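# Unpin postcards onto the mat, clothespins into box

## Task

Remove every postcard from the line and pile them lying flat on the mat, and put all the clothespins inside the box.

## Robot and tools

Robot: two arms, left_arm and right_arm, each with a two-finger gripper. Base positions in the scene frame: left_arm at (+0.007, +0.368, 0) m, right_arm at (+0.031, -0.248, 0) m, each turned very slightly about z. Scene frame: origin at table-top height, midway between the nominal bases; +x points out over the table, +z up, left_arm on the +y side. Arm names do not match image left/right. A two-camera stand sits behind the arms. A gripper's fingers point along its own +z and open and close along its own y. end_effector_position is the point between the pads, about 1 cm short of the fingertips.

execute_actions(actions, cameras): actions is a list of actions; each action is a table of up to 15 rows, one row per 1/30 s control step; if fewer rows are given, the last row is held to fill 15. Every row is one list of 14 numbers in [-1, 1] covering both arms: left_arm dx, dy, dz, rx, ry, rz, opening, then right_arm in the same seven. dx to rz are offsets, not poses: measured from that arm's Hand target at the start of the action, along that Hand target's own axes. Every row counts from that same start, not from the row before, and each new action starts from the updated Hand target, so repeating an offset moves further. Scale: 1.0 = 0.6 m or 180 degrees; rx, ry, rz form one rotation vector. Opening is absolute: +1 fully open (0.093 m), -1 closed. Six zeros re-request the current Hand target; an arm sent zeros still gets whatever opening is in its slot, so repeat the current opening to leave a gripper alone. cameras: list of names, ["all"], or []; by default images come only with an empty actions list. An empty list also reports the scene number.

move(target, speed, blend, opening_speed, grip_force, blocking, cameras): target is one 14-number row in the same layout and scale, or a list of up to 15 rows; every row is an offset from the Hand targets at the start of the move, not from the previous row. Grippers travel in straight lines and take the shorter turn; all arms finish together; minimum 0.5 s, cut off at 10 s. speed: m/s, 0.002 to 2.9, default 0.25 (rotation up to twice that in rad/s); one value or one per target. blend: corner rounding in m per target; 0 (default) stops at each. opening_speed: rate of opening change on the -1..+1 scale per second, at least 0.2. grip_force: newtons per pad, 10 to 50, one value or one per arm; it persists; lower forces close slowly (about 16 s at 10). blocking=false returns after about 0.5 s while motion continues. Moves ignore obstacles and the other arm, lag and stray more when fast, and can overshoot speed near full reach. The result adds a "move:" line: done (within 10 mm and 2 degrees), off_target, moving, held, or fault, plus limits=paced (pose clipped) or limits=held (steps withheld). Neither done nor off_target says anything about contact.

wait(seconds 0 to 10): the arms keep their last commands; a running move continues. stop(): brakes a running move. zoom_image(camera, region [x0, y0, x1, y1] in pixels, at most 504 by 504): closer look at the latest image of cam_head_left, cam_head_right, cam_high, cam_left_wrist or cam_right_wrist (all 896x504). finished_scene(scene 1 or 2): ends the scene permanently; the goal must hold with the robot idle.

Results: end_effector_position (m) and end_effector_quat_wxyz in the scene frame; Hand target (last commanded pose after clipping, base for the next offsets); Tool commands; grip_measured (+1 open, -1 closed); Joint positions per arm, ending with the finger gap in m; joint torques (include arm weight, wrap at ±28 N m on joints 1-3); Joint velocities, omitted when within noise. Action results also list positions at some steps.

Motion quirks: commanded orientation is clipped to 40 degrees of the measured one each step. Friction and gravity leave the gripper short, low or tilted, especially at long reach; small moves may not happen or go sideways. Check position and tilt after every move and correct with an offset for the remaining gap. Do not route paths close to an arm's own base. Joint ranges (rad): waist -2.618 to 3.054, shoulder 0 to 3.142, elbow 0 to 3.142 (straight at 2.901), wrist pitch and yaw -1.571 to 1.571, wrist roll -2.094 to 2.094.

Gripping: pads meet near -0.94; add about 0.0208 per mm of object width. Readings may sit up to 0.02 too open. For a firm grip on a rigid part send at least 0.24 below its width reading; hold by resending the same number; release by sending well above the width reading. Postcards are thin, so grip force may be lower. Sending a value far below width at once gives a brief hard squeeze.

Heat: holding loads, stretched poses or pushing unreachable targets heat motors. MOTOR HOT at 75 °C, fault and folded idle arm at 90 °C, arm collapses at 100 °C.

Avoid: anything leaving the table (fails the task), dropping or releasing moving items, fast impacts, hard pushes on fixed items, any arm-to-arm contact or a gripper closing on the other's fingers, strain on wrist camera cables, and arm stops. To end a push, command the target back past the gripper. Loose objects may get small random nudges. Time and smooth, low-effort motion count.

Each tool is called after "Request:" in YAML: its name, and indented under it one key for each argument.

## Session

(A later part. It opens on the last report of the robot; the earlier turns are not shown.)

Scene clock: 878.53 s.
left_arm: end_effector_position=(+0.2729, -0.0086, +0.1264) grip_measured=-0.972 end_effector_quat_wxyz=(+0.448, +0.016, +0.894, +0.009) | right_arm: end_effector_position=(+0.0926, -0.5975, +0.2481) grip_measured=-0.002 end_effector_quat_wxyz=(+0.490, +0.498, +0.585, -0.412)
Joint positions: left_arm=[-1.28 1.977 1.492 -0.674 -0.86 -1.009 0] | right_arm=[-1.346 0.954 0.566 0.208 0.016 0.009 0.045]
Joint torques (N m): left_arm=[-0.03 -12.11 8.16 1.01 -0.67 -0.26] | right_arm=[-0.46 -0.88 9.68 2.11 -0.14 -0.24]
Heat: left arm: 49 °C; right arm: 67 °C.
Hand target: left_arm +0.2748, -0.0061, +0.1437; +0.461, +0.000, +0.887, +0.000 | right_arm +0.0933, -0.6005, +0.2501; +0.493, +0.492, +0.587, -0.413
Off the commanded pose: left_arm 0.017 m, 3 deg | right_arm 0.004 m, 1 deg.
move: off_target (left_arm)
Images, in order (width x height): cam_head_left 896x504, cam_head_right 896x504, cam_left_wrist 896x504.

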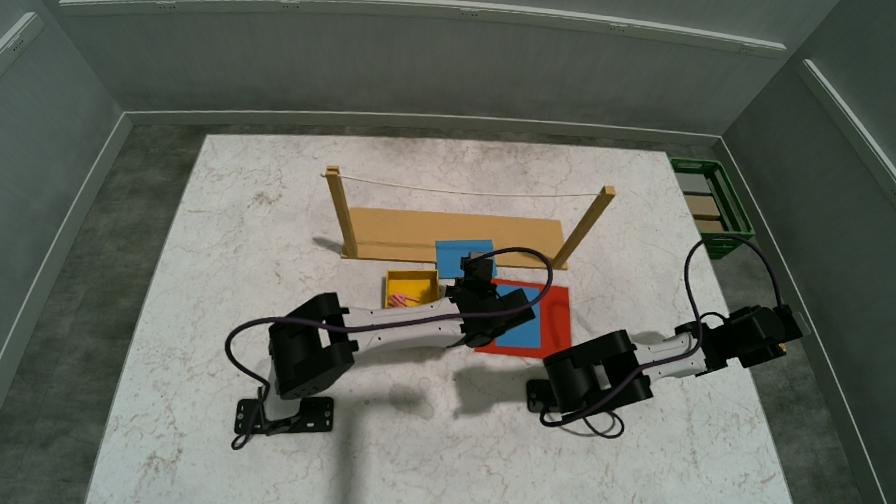

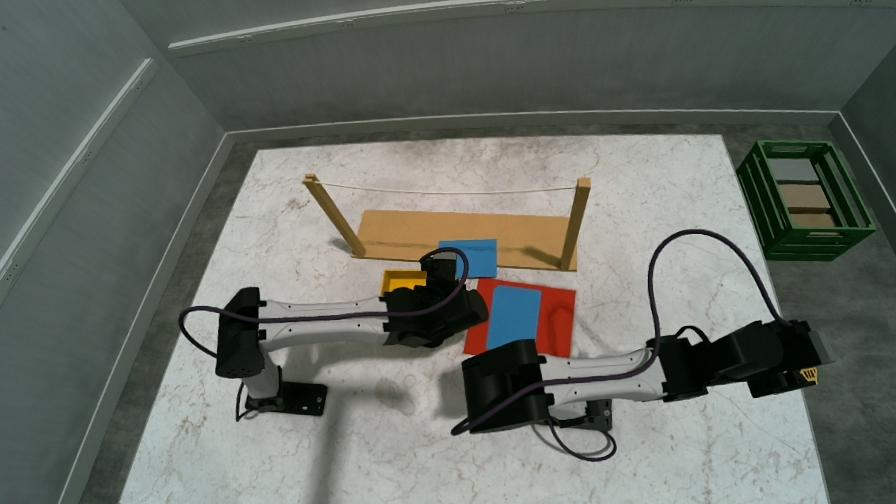

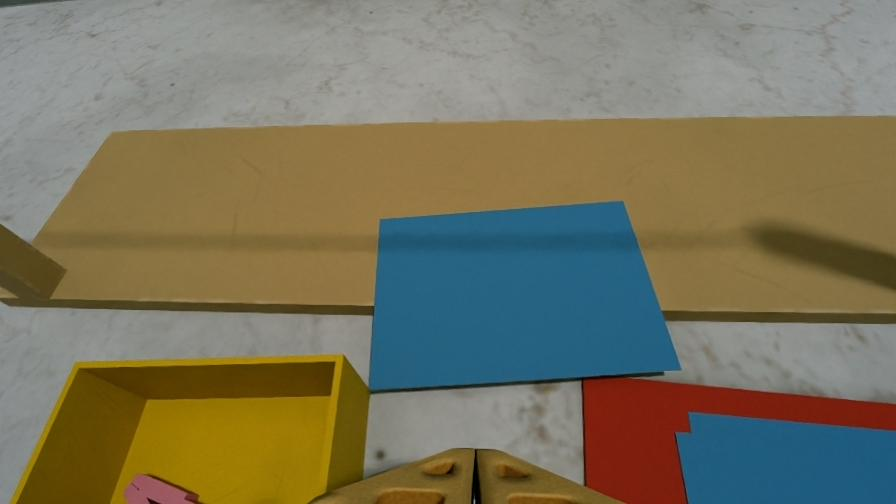

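Request:
move:
  target:
    - [0.0048,-0.0917,-0.0068,-0.037,0.0231,-0.5061,-0.628,0,0,0,0,0,0,0]
    - [0.0914,-0.0917,0.0987,-0.037,0.0231,-0.5061,-0.628,0,0,0,0,0,0,0]
  blend: [0.01,0]
  speed: [0.2,0.1]
  cameras: ["cam_left_wrist","cam_head_left","cam_head_right"]

Scene clock: 933.30 s.
left_arm: end_effector_position=(+0.2906, -0.0649, +0.0743) grip_measured=-0.630 end_effector_quat_wxyz=(+0.317, -0.486, +0.724, -0.373) | right_arm: end_effector_position=(+0.0926, -0.5975, +0.2481) grip_measured=-0.002 end_effector_quat_wxyz=(+0.490, +0.498, +0.585, -0.412)
Joint positions: left_arm=[-1.261 2.088 1.317 -0.033 -0.761 -2.079 0.015] | right_arm=[-1.346 0.954 0.566 0.208 0.016 0.009 0.045]
Joint torques (N m): left_arm=[-0.06 -8.76 6.23 1.66 -0.53 -0.09] | right_arm=[-0.46 -0.85 9.68 2.12 -0.14 -0.24]
Heat: left arm: 57 °C; right arm: 68 °C.
Hand target: left_arm +0.2917, -0.0611, +0.0648; +0.293, -0.657, +0.635, -0.283 | right_arm +0.0933, -0.6005, +0.2501; +0.493, +0.492, +0.587, -0.413
Off the commanded pose: left_arm 0.010 m, 25 deg | right_arm 0.004 m, 1 deg.
joint sent to its limit (left arm) — joint 6 (wrist roll), lower limit. The joint targets are off in orientation, not in position.
move: off_target (left_arm)
Images, in order (width x height): cam_head_left 896x504, cam_head_right 896x504, cam_left_wrist 896x504.

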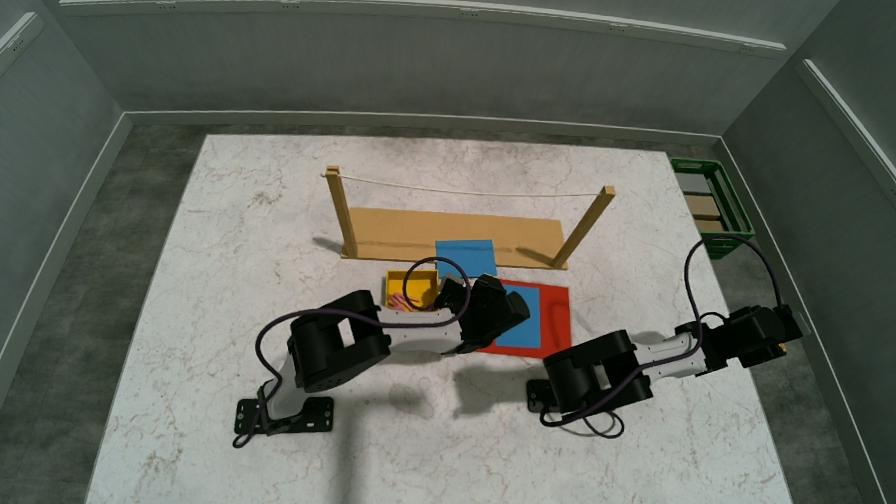

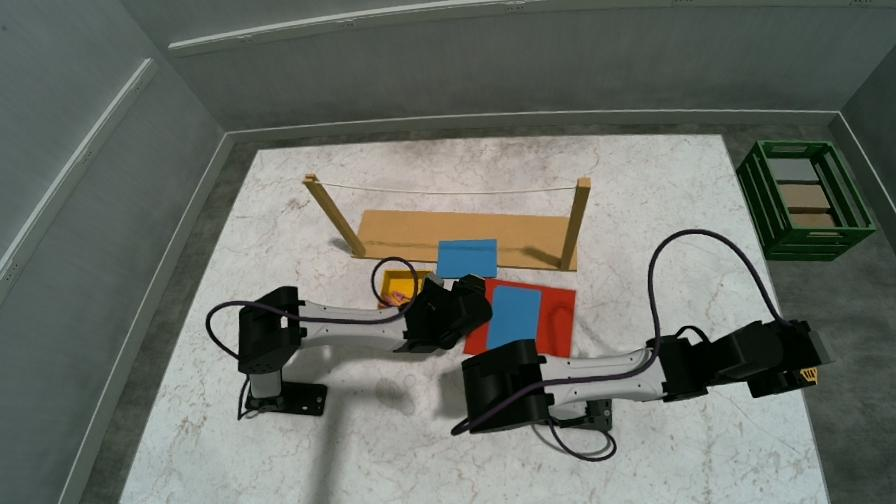

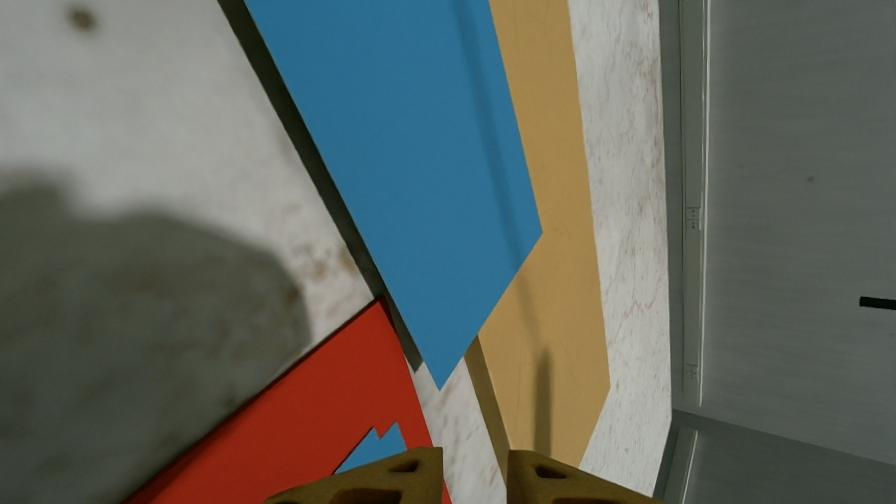

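Request:
move:
  target: [-0.001,-0.046,-0.086,0,0,0.5,-0.628,0,0,0,0,0,0,0]
  speed: 0.25

Scene clock: 942.23 s.
left_arm: end_effector_position=(+0.2705, -0.0595, +0.1216) grip_measured=-0.630 end_effector_quat_wxyz=(+0.399, -0.022, +0.917, -0.005) | right_arm: end_effector_position=(+0.0926, -0.5975, +0.2481) grip_measured=-0.002 end_effector_quat_wxyz=(+0.490, +0.498, +0.585, -0.412)
Joint positions: left_arm=[-1.298 2.207 1.891 -0.944 -0.773 -1.176 0.015] | right_arm=[-1.346 0.954 0.566 0.208 0.016 0.009 0.045]
Joint torques (N m): left_arm=[-0.46 -9.58 9.35 0.81 -0.67 0.01] | right_arm=[-0.47 -0.9 9.66 2.1 -0.14 -0.25]
Heat: left arm: 57 °C; right arm: 69 °C.
Hand target: left_arm +0.2718, -0.0612, +0.1197; +0.407, -0.016, +0.913, +0.007 | right_arm +0.0933, -0.6005, +0.2500; +0.493, +0.492, +0.587, -0.413
Off the commanded pose: left_arm 0.003 m, 2 deg | right_arm 0.004 m, 1 deg.
move: done

Request:
move:
  target: [0,0,0,0,0,0.5,-0.628,-0.835,0,-0.449,0,-0.389,0,0]
  speed: 0.3
  cameras: ["cam_left_wrist","cam_head_left","cam_head_right"]

Scene clock: 958.37 s.
left_arm: end_effector_position=(+0.2715, -0.0582, +0.1236) grip_measured=-0.630 end_effector_quat_wxyz=(+0.286, +0.630, +0.663, +0.284) | right_arm: end_effector_position=(+0.0612, -0.4264, +0.7877) grip_measured=-0.002 end_effector_quat_wxyz=(+0.743, +0.172, +0.194, -0.617)
Joint positions: left_arm=[-1.298 2.207 1.895 -0.951 -0.783 0.393 0.015] | right_arm=[-1.346 1.223 2.013 0.256 0.014 0.007 0.045]
Joint torques (N m): left_arm=[-0.51 -9.59 9.11 0.9 -0.5 -0.02] | right_arm=[-0.38 0.4 5.81 0.62 -0.15 -0.25]
Heat: left arm: 55 °C; right arm: 69 °C.
Hand target: left_arm +0.2718, -0.0612, +0.1198; +0.283, +0.635, +0.657, +0.293 | right_arm +0.0621, -0.4249, +0.7900; +0.740, +0.166, +0.198, -0.621
Off the commanded pose: left_arm 0.005 m, 1 deg | right_arm 0.003 m, 1 deg.
move: done
Images, in order (width x height): cam_head_left 896x504, cam_head_right 896x504, cam_left_wrist 896x504.

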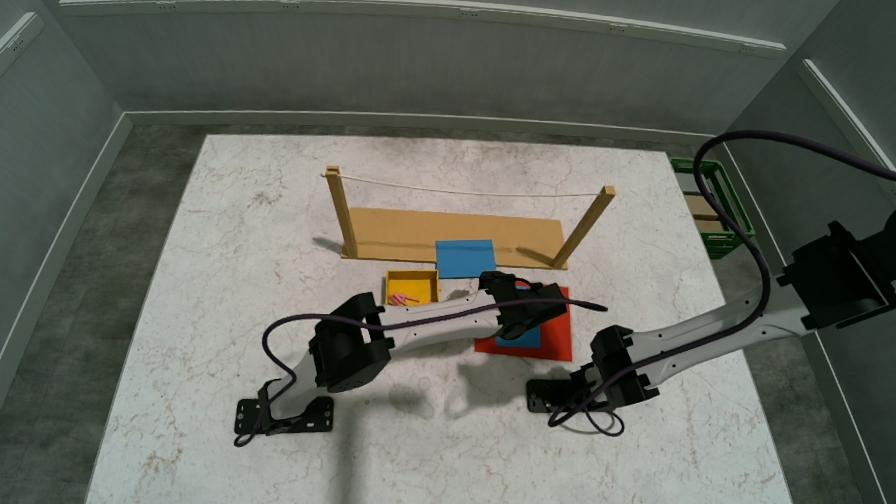

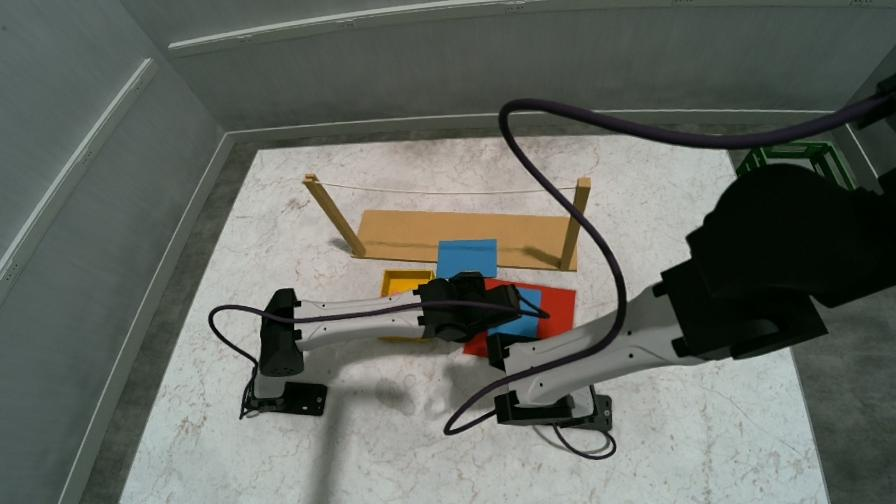

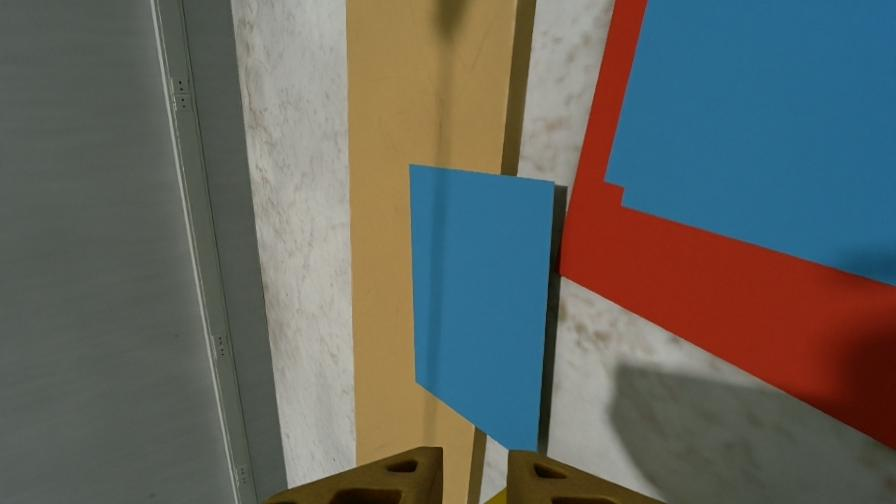

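Request:
move:
  target: [0.0287,-0.0555,0.1133,0,0,0,-0.628,0,0,0,0,0,0,0]
  speed: 0.1
  cameras: ["cam_left_wrist"]

Scene clock: 968.67 s.
left_arm: end_effector_position=(+0.2985, -0.0407, +0.0587) grip_measured=-0.630 end_effector_quat_wxyz=(+0.284, +0.631, +0.658, +0.296) | right_arm: end_effector_position=(+0.0612, -0.4264, +0.7877) grip_measured=-0.002 end_effector_quat_wxyz=(+0.743, +0.172, +0.194, -0.617)
Joint positions: left_arm=[-1.234 2.228 1.653 -0.636 -0.783 0.488 0.015] | right_arm=[-1.346 1.223 2.013 0.256 0.014 0.007 0.045]
Joint torques (N m): left_arm=[0.12 -10.06 6.75 1.27 -0.25 0.01] | right_arm=[-0.4 0.39 5.79 0.63 -0.16 -0.25]
Heat: left arm: 55 °C; right arm: 66 °C.
Hand target: left_arm +0.2995, -0.0430, +0.0495; +0.283, +0.635, +0.657, +0.293 | right_arm +0.0621, -0.4248, +0.7901; +0.740, +0.166, +0.198, -0.621
Off the commanded pose: left_arm 0.009 m, 1 deg | right_arm 0.003 m, 1 deg.
move: done
Images, in order (width x height): cam_left_wrist 896x504.

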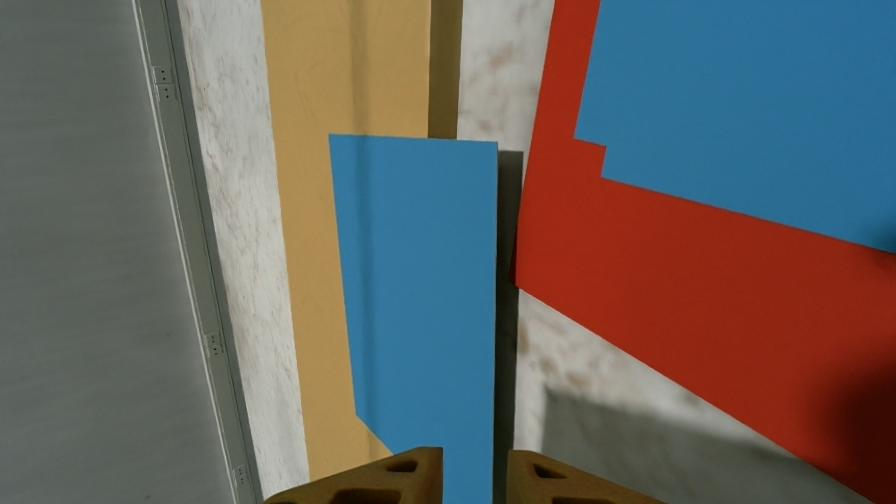

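Request:
move:
  target: [0,-0.002,0.05,0,0,0,-0.628,0,0,0,0,0,0,0]
  speed: 0.05
  cameras: ["cam_left_wrist"]

Request:
zoom_image:
  camera: "cam_left_wrist"
  region: [380, 350, 580, 504]

Scene clock: 972.57 s.
left_arm: end_effector_position=(+0.3211, -0.0397, +0.0408) grip_measured=-0.630 end_effector_quat_wxyz=(+0.287, +0.629, +0.658, +0.299) | right_arm: end_effector_position=(+0.0612, -0.4264, +0.7877) grip_measured=-0.002 end_effector_quat_wxyz=(+0.743, +0.172, +0.194, -0.617)
Joint positions: left_arm=[-1.189 2.275 1.648 -0.54 -0.776 0.546 0.015] | right_arm=[-1.346 1.223 2.013 0.256 0.014 0.007 0.045]
Joint torques (N m): left_arm=[0.1 -10 6.64 1.39 -0.14 -0.01] | right_arm=[-0.38 0.34 5.79 0.63 -0.16 -0.25]
Heat: left arm: 56 °C; right arm: 66 °C.
Hand target: left_arm +0.3210, -0.0422, +0.0285; +0.282, +0.635, +0.657, +0.293 | right_arm +0.0621, -0.4248, +0.7901; +0.740, +0.166, +0.198, -0.621
Off the commanded pose: left_arm 0.013 m, 1 deg | right_arm 0.003 m, 1 deg.
move: off_target (left_arm)
Images, in order (width x height): cam_left_wrist 896x504.

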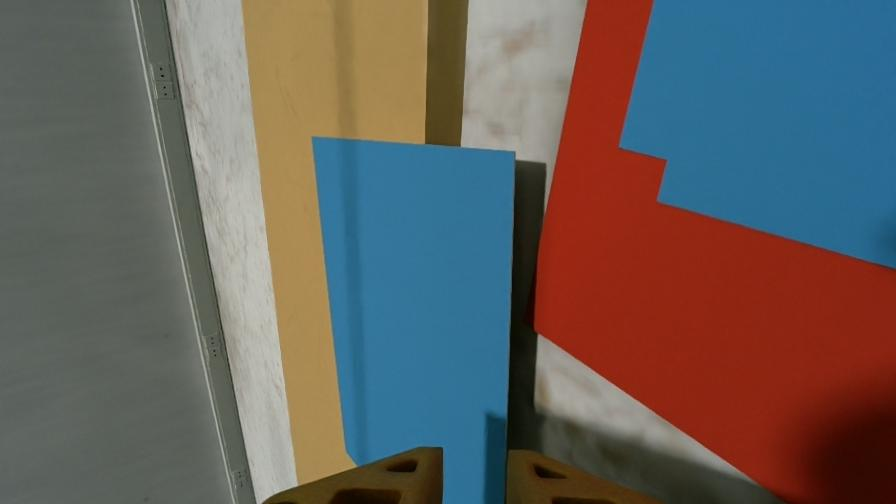

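Scaled by 2.520 from the camera's 896x504 image, which has a finer 1280x720 frame.

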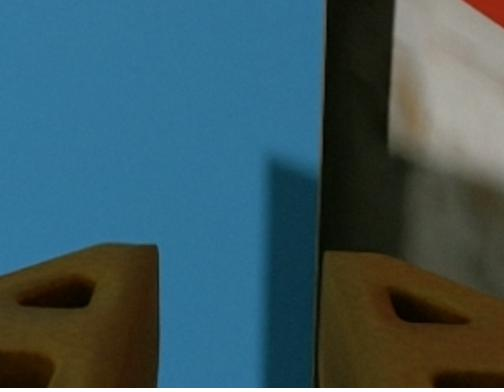

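Request:
execute_actions:
  actions: []
  cameras: ["cam_left_wrist","cam_head_left"]

Scene clock: 984.63 s.
left_arm: end_effector_position=(+0.3211, -0.0398, +0.0409) grip_measured=-0.630 end_effector_quat_wxyz=(+0.287, +0.628, +0.658, +0.299) | right_arm: end_effector_position=(+0.0612, -0.4264, +0.7877) grip_measured=-0.002 end_effector_quat_wxyz=(+0.743, +0.172, +0.194, -0.617)
Joint positions: left_arm=[-1.189 2.275 1.648 -0.54 -0.776 0.546 0.015] | right_arm=[-1.346 1.223 2.013 0.256 0.014 0.007 0.045]
Joint velocities: within noise
Joint torques (N m): left_arm=[0.1 -10.03 6.64 1.37 -0.14 -0.03] | right_arm=[-0.4 0.36 5.82 0.62 -0.15 -0.25]
Heat: left arm: 55 °C; right arm: 64 °C.
Hand target: left_arm +0.3211, -0.0422, +0.0285; +0.283, +0.635, +0.657, +0.293 | right_arm +0.0621, -0.4248, +0.7901; +0.740, +0.166, +0.198, -0.621
Tool commands: left_gripper/opening=-0.628 right_gripper/opening=+0.0
Off the commanded pose: left_arm 0.013 m, 1 deg | right_arm 0.003 m, 1 deg.
Images, in order (width x height): cam_head_left 896x504, cam_left_wrist 896x504.

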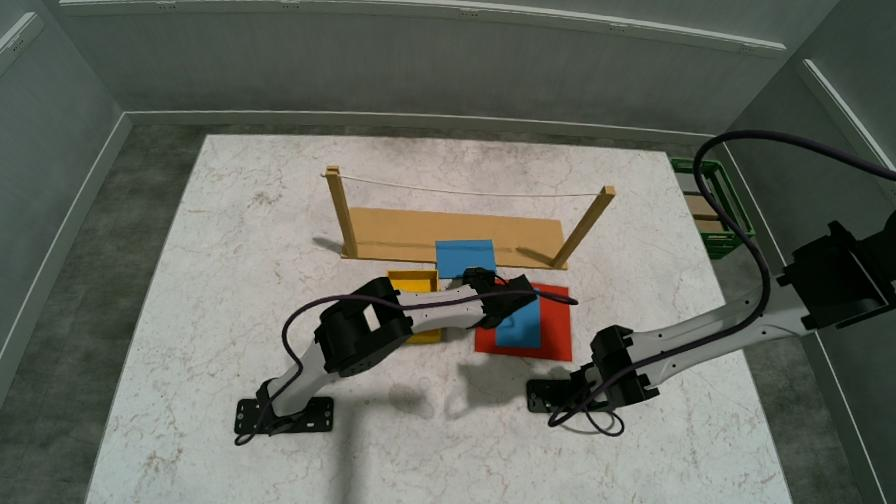

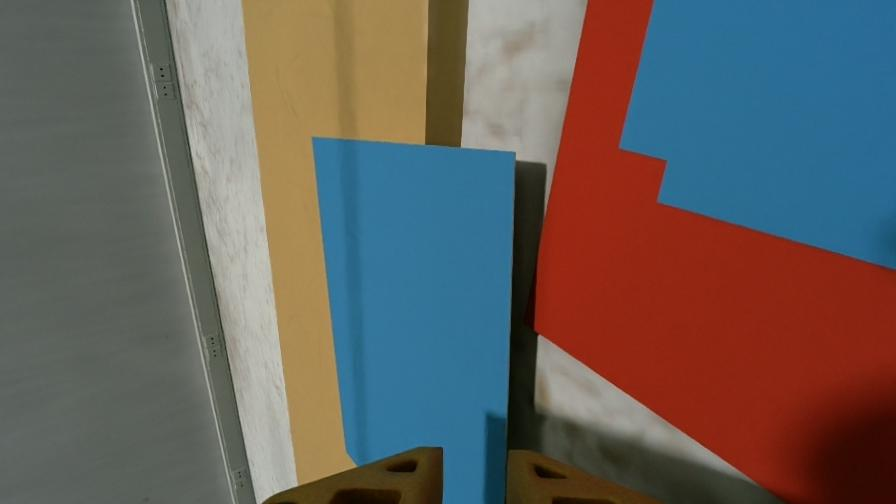

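Request:
move:
  target: [0,-0.009,0,0,0,0,-0.628,0,0,0,0,0,0,0]
  speed: 0.04
  cameras: ["cam_left_wrist"]

Scene clock: 987.53 s.
left_arm: end_effector_position=(+0.3205, -0.0385, +0.0384) grip_measured=-0.630 end_effector_quat_wxyz=(+0.286, +0.629, +0.658, +0.300) | right_arm: end_effector_position=(+0.0612, -0.4264, +0.7877) grip_measured=-0.002 end_effector_quat_wxyz=(+0.743, +0.172, +0.194, -0.617)
Joint positions: left_arm=[-1.189 2.275 1.638 -0.532 -0.776 0.546 0.015] | right_arm=[-1.346 1.223 2.013 0.256 0.014 0.007 0.045]
Joint torques (N m): left_arm=[-0.53 -9.8 6.41 1.38 -0.17 -0.12] | right_arm=[-0.38 0.35 5.83 0.62 -0.16 -0.26]
Heat: left arm: 55 °C; right arm: 64 °C.
Hand target: left_arm +0.3174, -0.0423, +0.0245; +0.283, +0.635, +0.657, +0.293 | right_arm +0.0621, -0.4248, +0.7901; +0.740, +0.166, +0.198, -0.621
Off the commanded pose: left_arm 0.015 m, 1 deg | right_arm 0.003 m, 1 deg.
move: off_target (left_arm)
Images, in order (width x height): cam_left_wrist 896x504.

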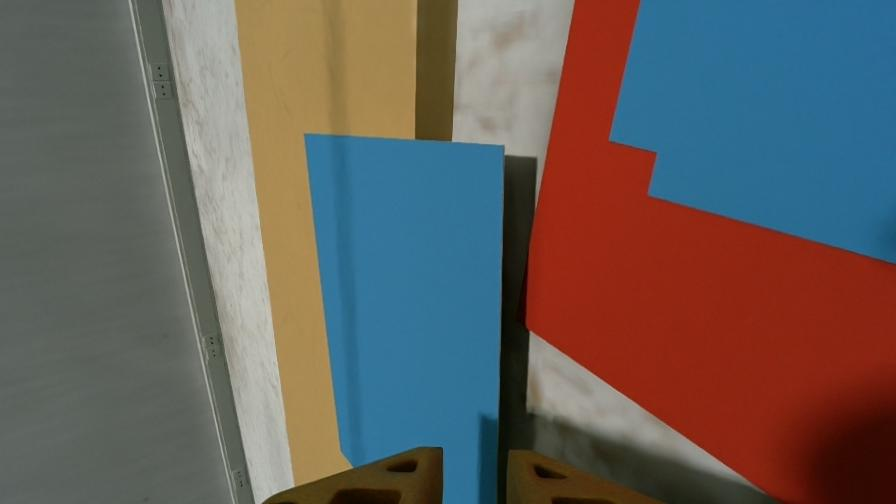

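Request:
move:
  target:
    - [0,-0.006,0,0,0,0,-0.628,0,0,0,0,0,0,0]
    - [0,-0.006,0.025,0,0,0,-0.628,0,0,0,0,0,0,0]
  speed: 0.04
  cameras: ["cam_left_wrist"]

Request:
zoom_image:
  camera: "cam_left_wrist"
  region: [380, 380, 600, 504]

Scene clock: 993.83 s.
left_arm: end_effector_position=(+0.3248, -0.0400, +0.0247) grip_measured=-0.630 end_effector_quat_wxyz=(+0.286, +0.630, +0.657, +0.300) | right_arm: end_effector_position=(+0.0612, -0.4264, +0.7877) grip_measured=-0.002 end_effector_quat_wxyz=(+0.743, +0.172, +0.194, -0.617)
Joint positions: left_arm=[-1.182 2.305 1.631 -0.486 -0.773 0.559 0.015] | right_arm=[-1.346 1.223 2.013 0.256 0.014 0.007 0.045]
Joint torques (N m): left_arm=[0.35 -9.91 6.72 1.41 -0.13 -0.02] | right_arm=[-0.35 0.36 5.82 0.63 -0.15 -0.25]
Heat: left arm: 54 °C; right arm: 63 °C.
Hand target: left_arm +0.3262, -0.0421, +0.0119; +0.283, +0.634, +0.657, +0.293 | right_arm +0.0621, -0.4248, +0.7901; +0.740, +0.166, +0.198, -0.621
Off the commanded pose: left_arm 0.013 m, 1 deg | right_arm 0.003 m, 1 deg.
move: off_target (left_arm)
Images, in order (width x height): cam_left_wrist 896x504.

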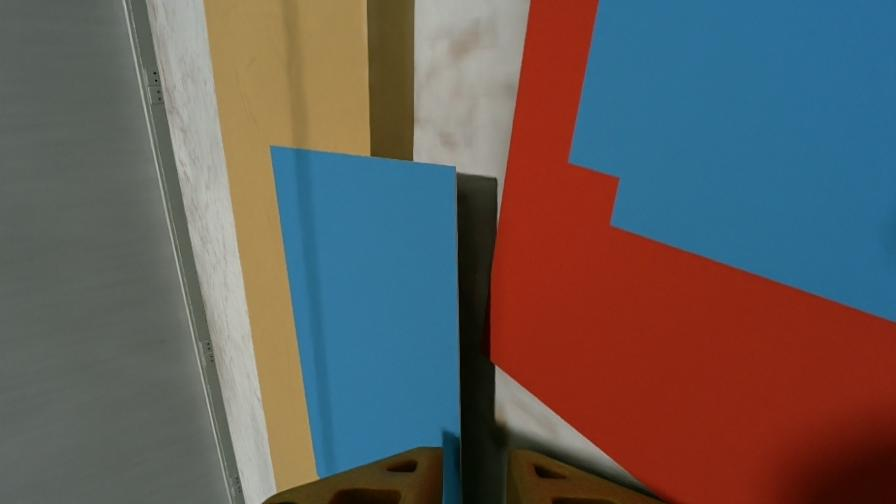

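Scaled by 2.291 from the camera's 896x504 image, which has a finer 1280x720 frame.

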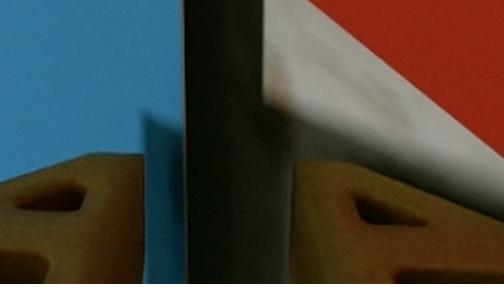

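Request:
move:
  target: [0,0.005,0.016,0,0,0,-0.628,0,0,0,0,0,0,0]
  speed: 0.03
  cameras: ["cam_left_wrist","cam_head_right"]

Request:
zoom_image:
  camera: "cam_left_wrist"
  region: [380, 380, 600, 504]

Scene clock: 998.37 s.
left_arm: end_effector_position=(+0.3317, -0.0392, +0.0232) grip_measured=-0.630 end_effector_quat_wxyz=(+0.288, +0.630, +0.656, +0.301) | right_arm: end_effector_position=(+0.0612, -0.4264, +0.7877) grip_measured=-0.002 end_effector_quat_wxyz=(+0.743, +0.172, +0.194, -0.617)
Joint positions: left_arm=[-1.168 2.312 1.631 -0.461 -0.77 0.582 0.015] | right_arm=[-1.346 1.223 2.013 0.256 0.014 0.007 0.045]
Joint torques (N m): left_arm=[0.73 -9.18 7.56 1.38 -0.07 0] | right_arm=[-0.38 0.38 5.82 0.63 -0.15 -0.25]
Heat: left arm: 55 °C; right arm: 62 °C.
Hand target: left_arm +0.3353, -0.0417, +0.0078; +0.283, +0.635, +0.657, +0.293 | right_arm +0.0621, -0.4248, +0.7901; +0.740, +0.166, +0.198, -0.621
Off the commanded pose: left_arm 0.016 m, 1 deg | right_arm 0.003 m, 1 deg.
move: off_target (left_arm)
Images, in order (width x height): cam_head_right 896x504, cam_left_wrist 896x504.

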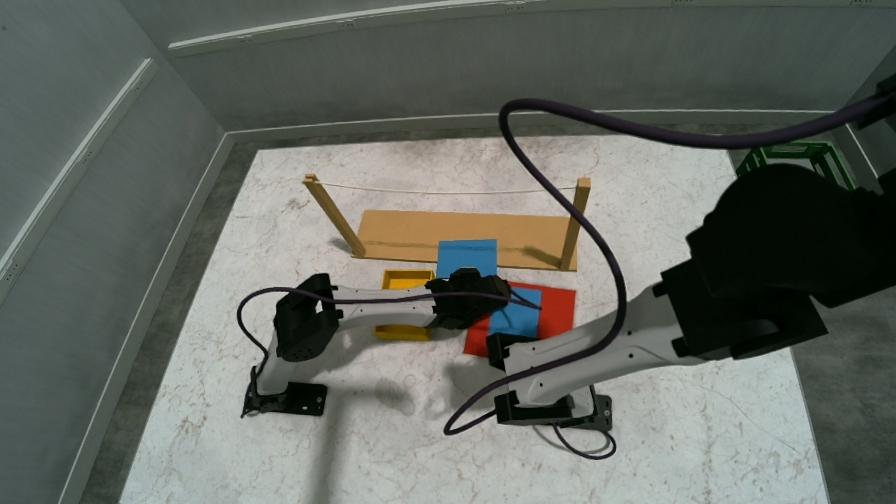

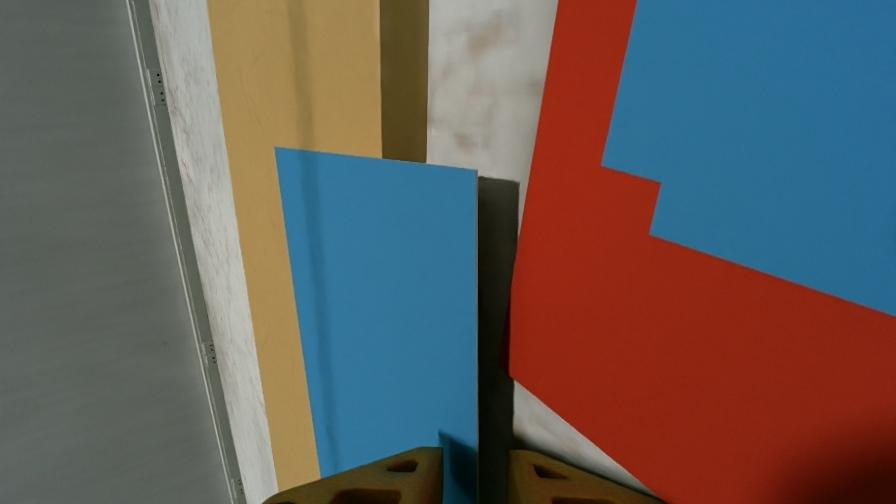

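Scaled by 2.291 from the camera's 896x504 image, which has a finer 1280x720 frame.

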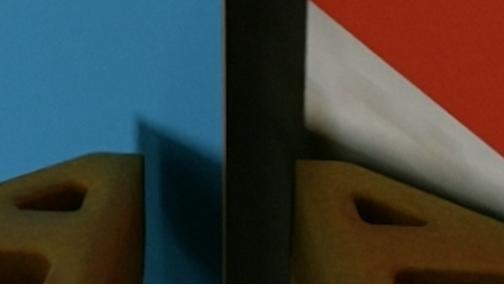

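Request:
move:
  target: [0,0,0.014,0,0,0,-0.628,0,0,0,0,0,0,0]
  speed: 0.03
  cameras: ["cam_left_wrist"]

Request:
zoom_image:
  camera: "cam_left_wrist"
  region: [380, 380, 600, 504]

Scene clock: 1002.73 s.
left_arm: end_effector_position=(+0.3361, -0.0396, +0.0225) grip_measured=-0.630 end_effector_quat_wxyz=(+0.291, +0.630, +0.654, +0.301) | right_arm: end_effector_position=(+0.0612, -0.4264, +0.7877) grip_measured=-0.002 end_effector_quat_wxyz=(+0.743, +0.172, +0.194, -0.617)
Joint positions: left_arm=[-1.16 2.317 1.631 -0.442 -0.769 0.598 0.015] | right_arm=[-1.346 1.223 2.013 0.256 0.014 0.007 0.045]
Joint torques (N m): left_arm=[1.11 -8.34 7.8 1.48 -0.02 -0.07] | right_arm=[-0.39 0.36 5.82 0.62 -0.15 -0.25]
Heat: left arm: 56 °C; right arm: 62 °C.
Hand target: left_arm +0.3416, -0.0416, +0.0022; +0.283, +0.635, +0.657, +0.293 | right_arm +0.0621, -0.4248, +0.7901; +0.740, +0.166, +0.198, -0.621
Off the commanded pose: left_arm 0.021 m, 1 deg | right_arm 0.003 m, 1 deg.
move: off_target (left_arm)
Images, in order (width x height): cam_left_wrist 896x504.

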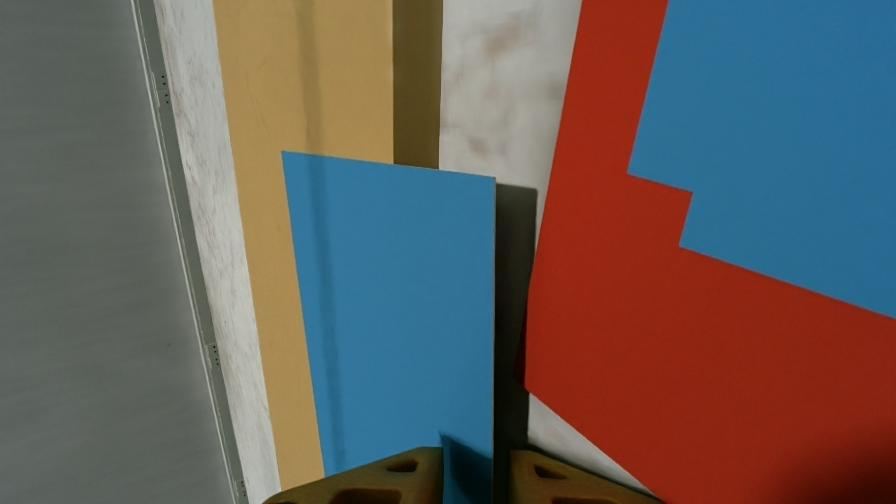

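Scaled by 2.291 from the camera's 896x504 image, which has a finer 1280x720 frame.

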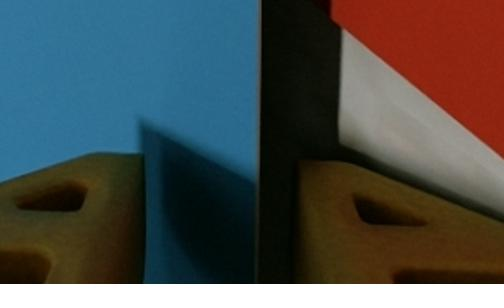

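Request:
move:
  target: [0,0.003,0.009,0,0,0,-0.8,0,0,0,0,0,0,0]
  speed: 0.03
  opening_speed: 0.3
  cameras: ["cam_left_wrist"]

Request:
zoom_image:
  camera: "cam_left_wrist"
  region: [380, 380, 600, 504]

Scene clock: 1011.27 s.
left_arm: end_effector_position=(+0.3461, -0.0408, +0.0208) grip_measured=-0.795 end_effector_quat_wxyz=(+0.299, +0.622, +0.658, +0.301) | right_arm: end_effector_position=(+0.0612, -0.4264, +0.7877) grip_measured=-0.002 end_effector_quat_wxyz=(+0.743, +0.172, +0.194, -0.617)
Joint positions: left_arm=[-1.144 2.331 1.639 -0.405 -0.769 0.61 0.007] | right_arm=[-1.346 1.223 2.013 0.256 0.014 0.007 0.045]
Joint torques (N m): left_arm=[0.53 -8.79 7.87 1.29 0.03 -0.03] | right_arm=[-0.38 0.35 5.78 0.62 -0.16 -0.25]
Heat: left arm: 55 °C; right arm: 61 °C.
Hand target: left_arm +0.3467, -0.0413, -0.0002; +0.283, +0.635, +0.657, +0.293 | right_arm +0.0621, -0.4248, +0.7901; +0.740, +0.166, +0.198, -0.621
Off the commanded pose: left_arm 0.021 m, 3 deg | right_arm 0.003 m, 1 deg.
move: off_target (left_arm)
Images, in order (width x height): cam_left_wrist 896x504.

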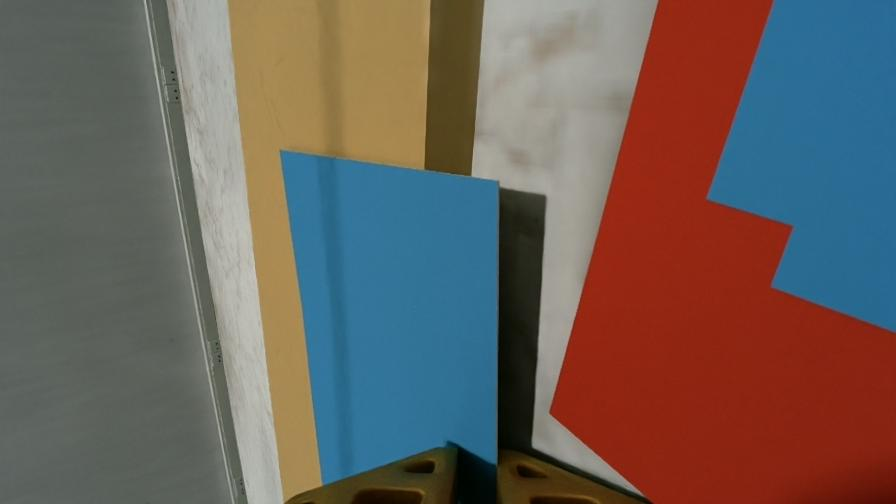

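Scaled by 2.291 from the camera's 896x504 image, which has a finer 1280x720 frame.

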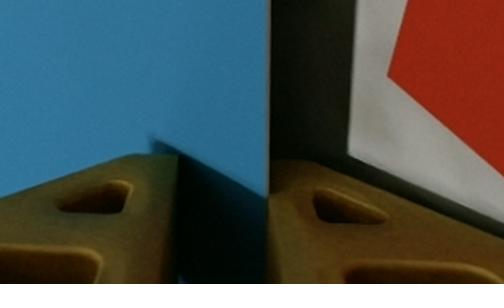

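Request:
move:
  target: [0,0.101,-0.0748,0,0,0,-0.8,0,0,0,0,0,0,0]
  speed: 0.05
  cameras: ["cam_left_wrist","cam_head_right"]

Request:
zoom_image:
  camera: "cam_head_right"
  region: [360, 200, 600, 370]

Scene clock: 1016.00 s.
left_arm: end_effector_position=(+0.3509, -0.0360, +0.0489) grip_measured=-0.798 end_effector_quat_wxyz=(+0.263, +0.640, +0.653, +0.307) | right_arm: end_effector_position=(+0.0612, -0.4264, +0.7877) grip_measured=-0.002 end_effector_quat_wxyz=(+0.743, +0.172, +0.194, -0.617)
Joint positions: left_arm=[-1.127 2.319 1.769 -0.616 -0.749 0.628 0.007] | right_arm=[-1.346 1.223 2.013 0.256 0.014 0.007 0.045]
Joint torques (N m): left_arm=[0.32 -15.84 9.1 1.04 -0.11 -0.02] | right_arm=[-0.38 0.39 5.79 0.63 -0.15 -0.26]
Heat: left arm: 56 °C; right arm: 61 °C.
Hand target: left_arm +0.3538, -0.0412, +0.0749; +0.283, +0.635, +0.657, +0.293 | right_arm +0.0621, -0.4248, +0.7901; +0.740, +0.166, +0.198, -0.621
Off the commanded pose: left_arm 0.027 m, 3 deg | right_arm 0.003 m, 1 deg.
move: off_target (left_arm)
Images, in order (width x height): cam_head_right 896x504, cam_left_wrist 896x504.

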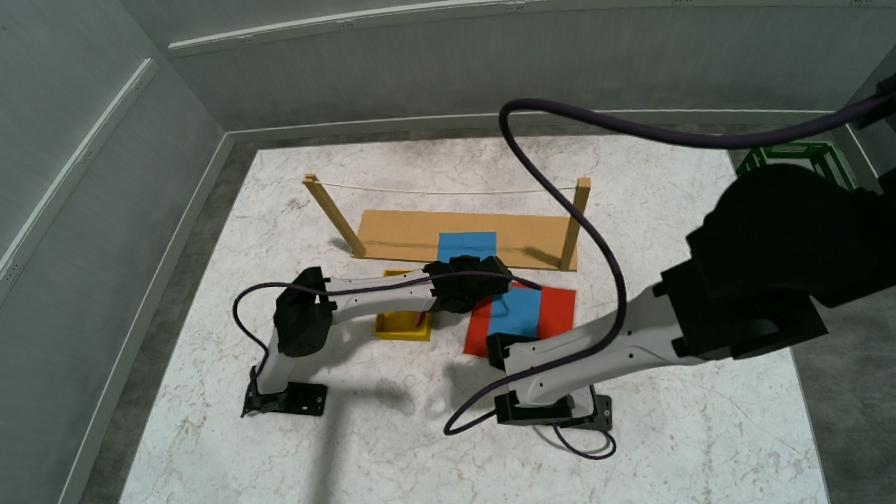

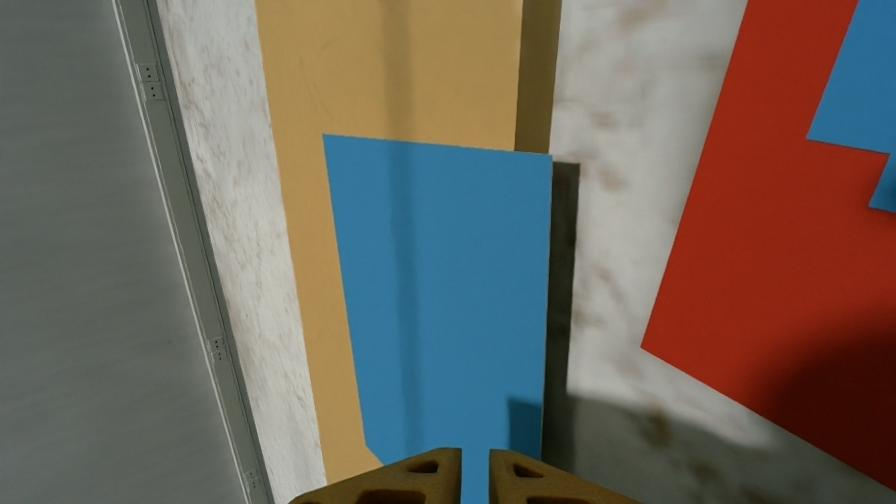

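Scaled by 2.100 from the camera's 896x504 image, which has a finer 1280x720 frame.

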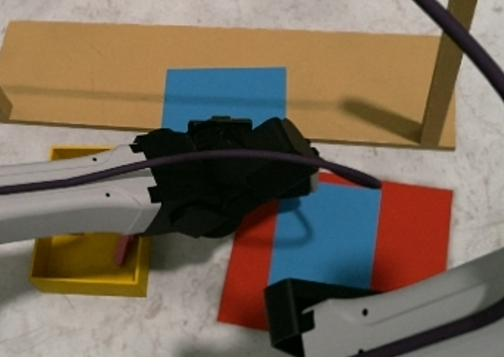

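Request:
move:
  target:
    - [0,0.0372,-0.0335,0,0,0,-1,0,0,0,0,0,0,0]
    - [0,0.0548,0.0359,0,0,0,-1,0,0,0,0,0,0,0]
  speed: 0.08
  blend: [0.01,0]
  cameras: ["cam_left_wrist","cam_head_right"]

Request:
zoom_image:
  camera: "cam_head_right"
  region: [360, 200, 600, 370]

Scene clock: 1033.20 s.
left_arm: end_effector_position=(+0.3887, -0.0301, +0.0892) grip_measured=-0.972 end_effector_quat_wxyz=(+0.275, +0.632, +0.659, +0.302) | right_arm: end_effector_position=(+0.0612, -0.4264, +0.7877) grip_measured=-0.002 end_effector_quat_wxyz=(+0.743, +0.172, +0.194, -0.617)
Joint positions: left_arm=[-1.052 2.306 1.896 -0.672 -0.717 0.707 0] | right_arm=[-1.346 1.223 2.013 0.256 0.014 0.007 0.045]
Joint torques (N m): left_arm=[-0.16 -10.45 9.61 1.5 -0.1 -0.01] | right_arm=[-0.4 0.39 5.79 0.63 -0.15 -0.24]
Heat: left arm: 67 °C; right arm: 60 °C.
Hand target: left_arm +0.3919, -0.0397, +0.0849; +0.283, +0.634, +0.657, +0.293 | right_arm +0.0621, -0.4248, +0.7901; +0.740, +0.166, +0.198, -0.621
Off the commanded pose: left_arm 0.011 m, 1 deg | right_arm 0.003 m, 1 deg.
move: off_target (left_arm)
Images, in order (width x height): cam_head_right 896x504, cam_left_wrist 896x504.

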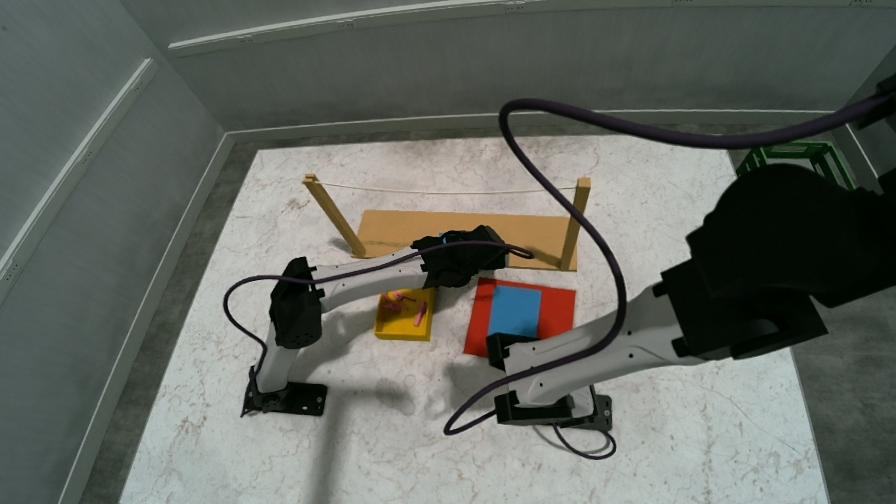

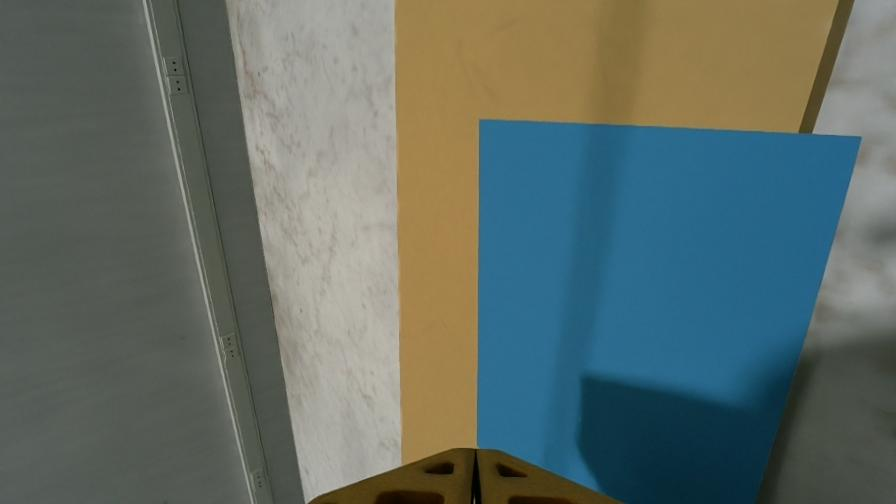

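Scaled by 2.100 from the camera's 896x504 image, which has a finer 1280x720 frame.

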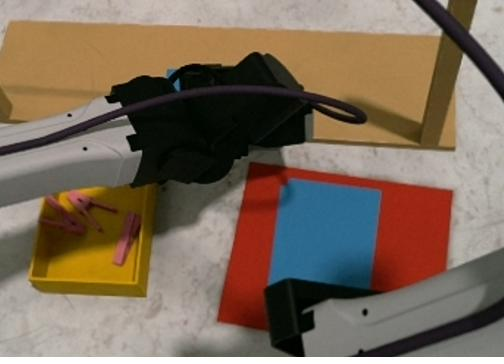

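Request:
move:
  target: [0,-0.083,0.066,0,0,0,-1,0,0,0,0,0,0,0]
  speed: 0.05
  cameras: ["cam_left_wrist"]

Scene clock: 1038.33 s.
left_arm: end_effector_position=(+0.3902, -0.0353, +0.0340) grip_measured=-0.972 end_effector_quat_wxyz=(+0.284, +0.629, +0.659, +0.300) | right_arm: end_effector_position=(+0.0612, -0.4264, +0.7877) grip_measured=-0.002 end_effector_quat_wxyz=(+0.743, +0.172, +0.194, -0.617)
Joint positions: left_arm=[-1.054 2.376 1.786 -0.473 -0.716 0.708 0] | right_arm=[-1.346 1.223 2.013 0.256 0.014 0.007 0.045]
Joint torques (N m): left_arm=[-0.51 -10.88 6.9 1.53 -0.12 -0.1] | right_arm=[-0.35 0.38 5.81 0.62 -0.15 -0.25]
Heat: left arm: 67 °C; right arm: 60 °C.
Hand target: left_arm +0.3880, -0.0400, +0.0215; +0.283, +0.635, +0.657, +0.293 | right_arm +0.0621, -0.4248, +0.7901; +0.740, +0.166, +0.198, -0.621
Off the commanded pose: left_arm 0.014 m, 1 deg | right_arm 0.003 m, 1 deg.
move: off_target (left_arm)
Images, in order (width x height): cam_left_wrist 896x504.

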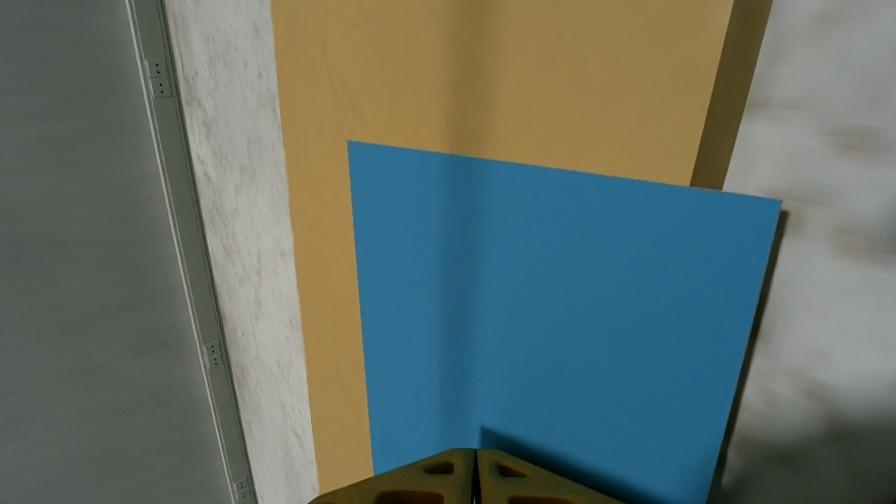

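Request:
move:
  target: [0,-0.0167,0.015,0,0,0,-1,0,0,0,0,0,0,0]
  speed: 0.03
  cameras: ["cam_left_wrist"]

Scene clock: 1041.03 s.
left_arm: end_effector_position=(+0.3920, -0.0381, +0.0306) grip_measured=-0.972 end_effector_quat_wxyz=(+0.294, +0.624, +0.660, +0.297) | right_arm: end_effector_position=(+0.0612, -0.4264, +0.7877) grip_measured=-0.002 end_effector_quat_wxyz=(+0.743, +0.172, +0.194, -0.617)
Joint positions: left_arm=[-1.054 2.382 1.771 -0.429 -0.717 0.708 0] | right_arm=[-1.346 1.223 2.013 0.256 0.014 0.007 0.045]
Joint torques (N m): left_arm=[-0.49 -9.74 6.3 1.57 -0.11 -0.1] | right_arm=[-0.36 0.38 5.79 0.63 -0.15 -0.25]
Heat: left arm: 66 °C; right arm: 60 °C.
Hand target: left_arm +0.3880, -0.0400, +0.0080; +0.283, +0.635, +0.657, +0.293 | right_arm +0.0621, -0.4248, +0.7901; +0.740, +0.166, +0.198, -0.621
Off the commanded pose: left_arm 0.023 m, 2 deg | right_arm 0.003 m, 1 deg.
move: off_target (left_arm)
Images, in order (width x height): cam_left_wrist 896x504.

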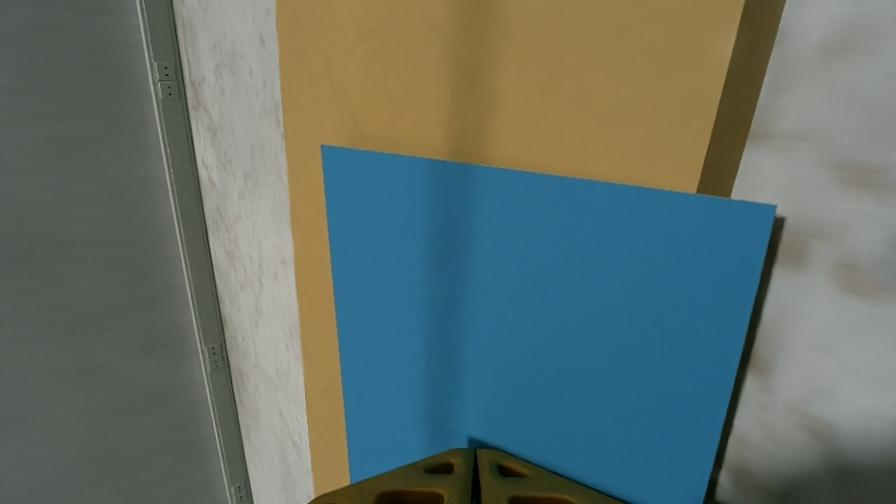

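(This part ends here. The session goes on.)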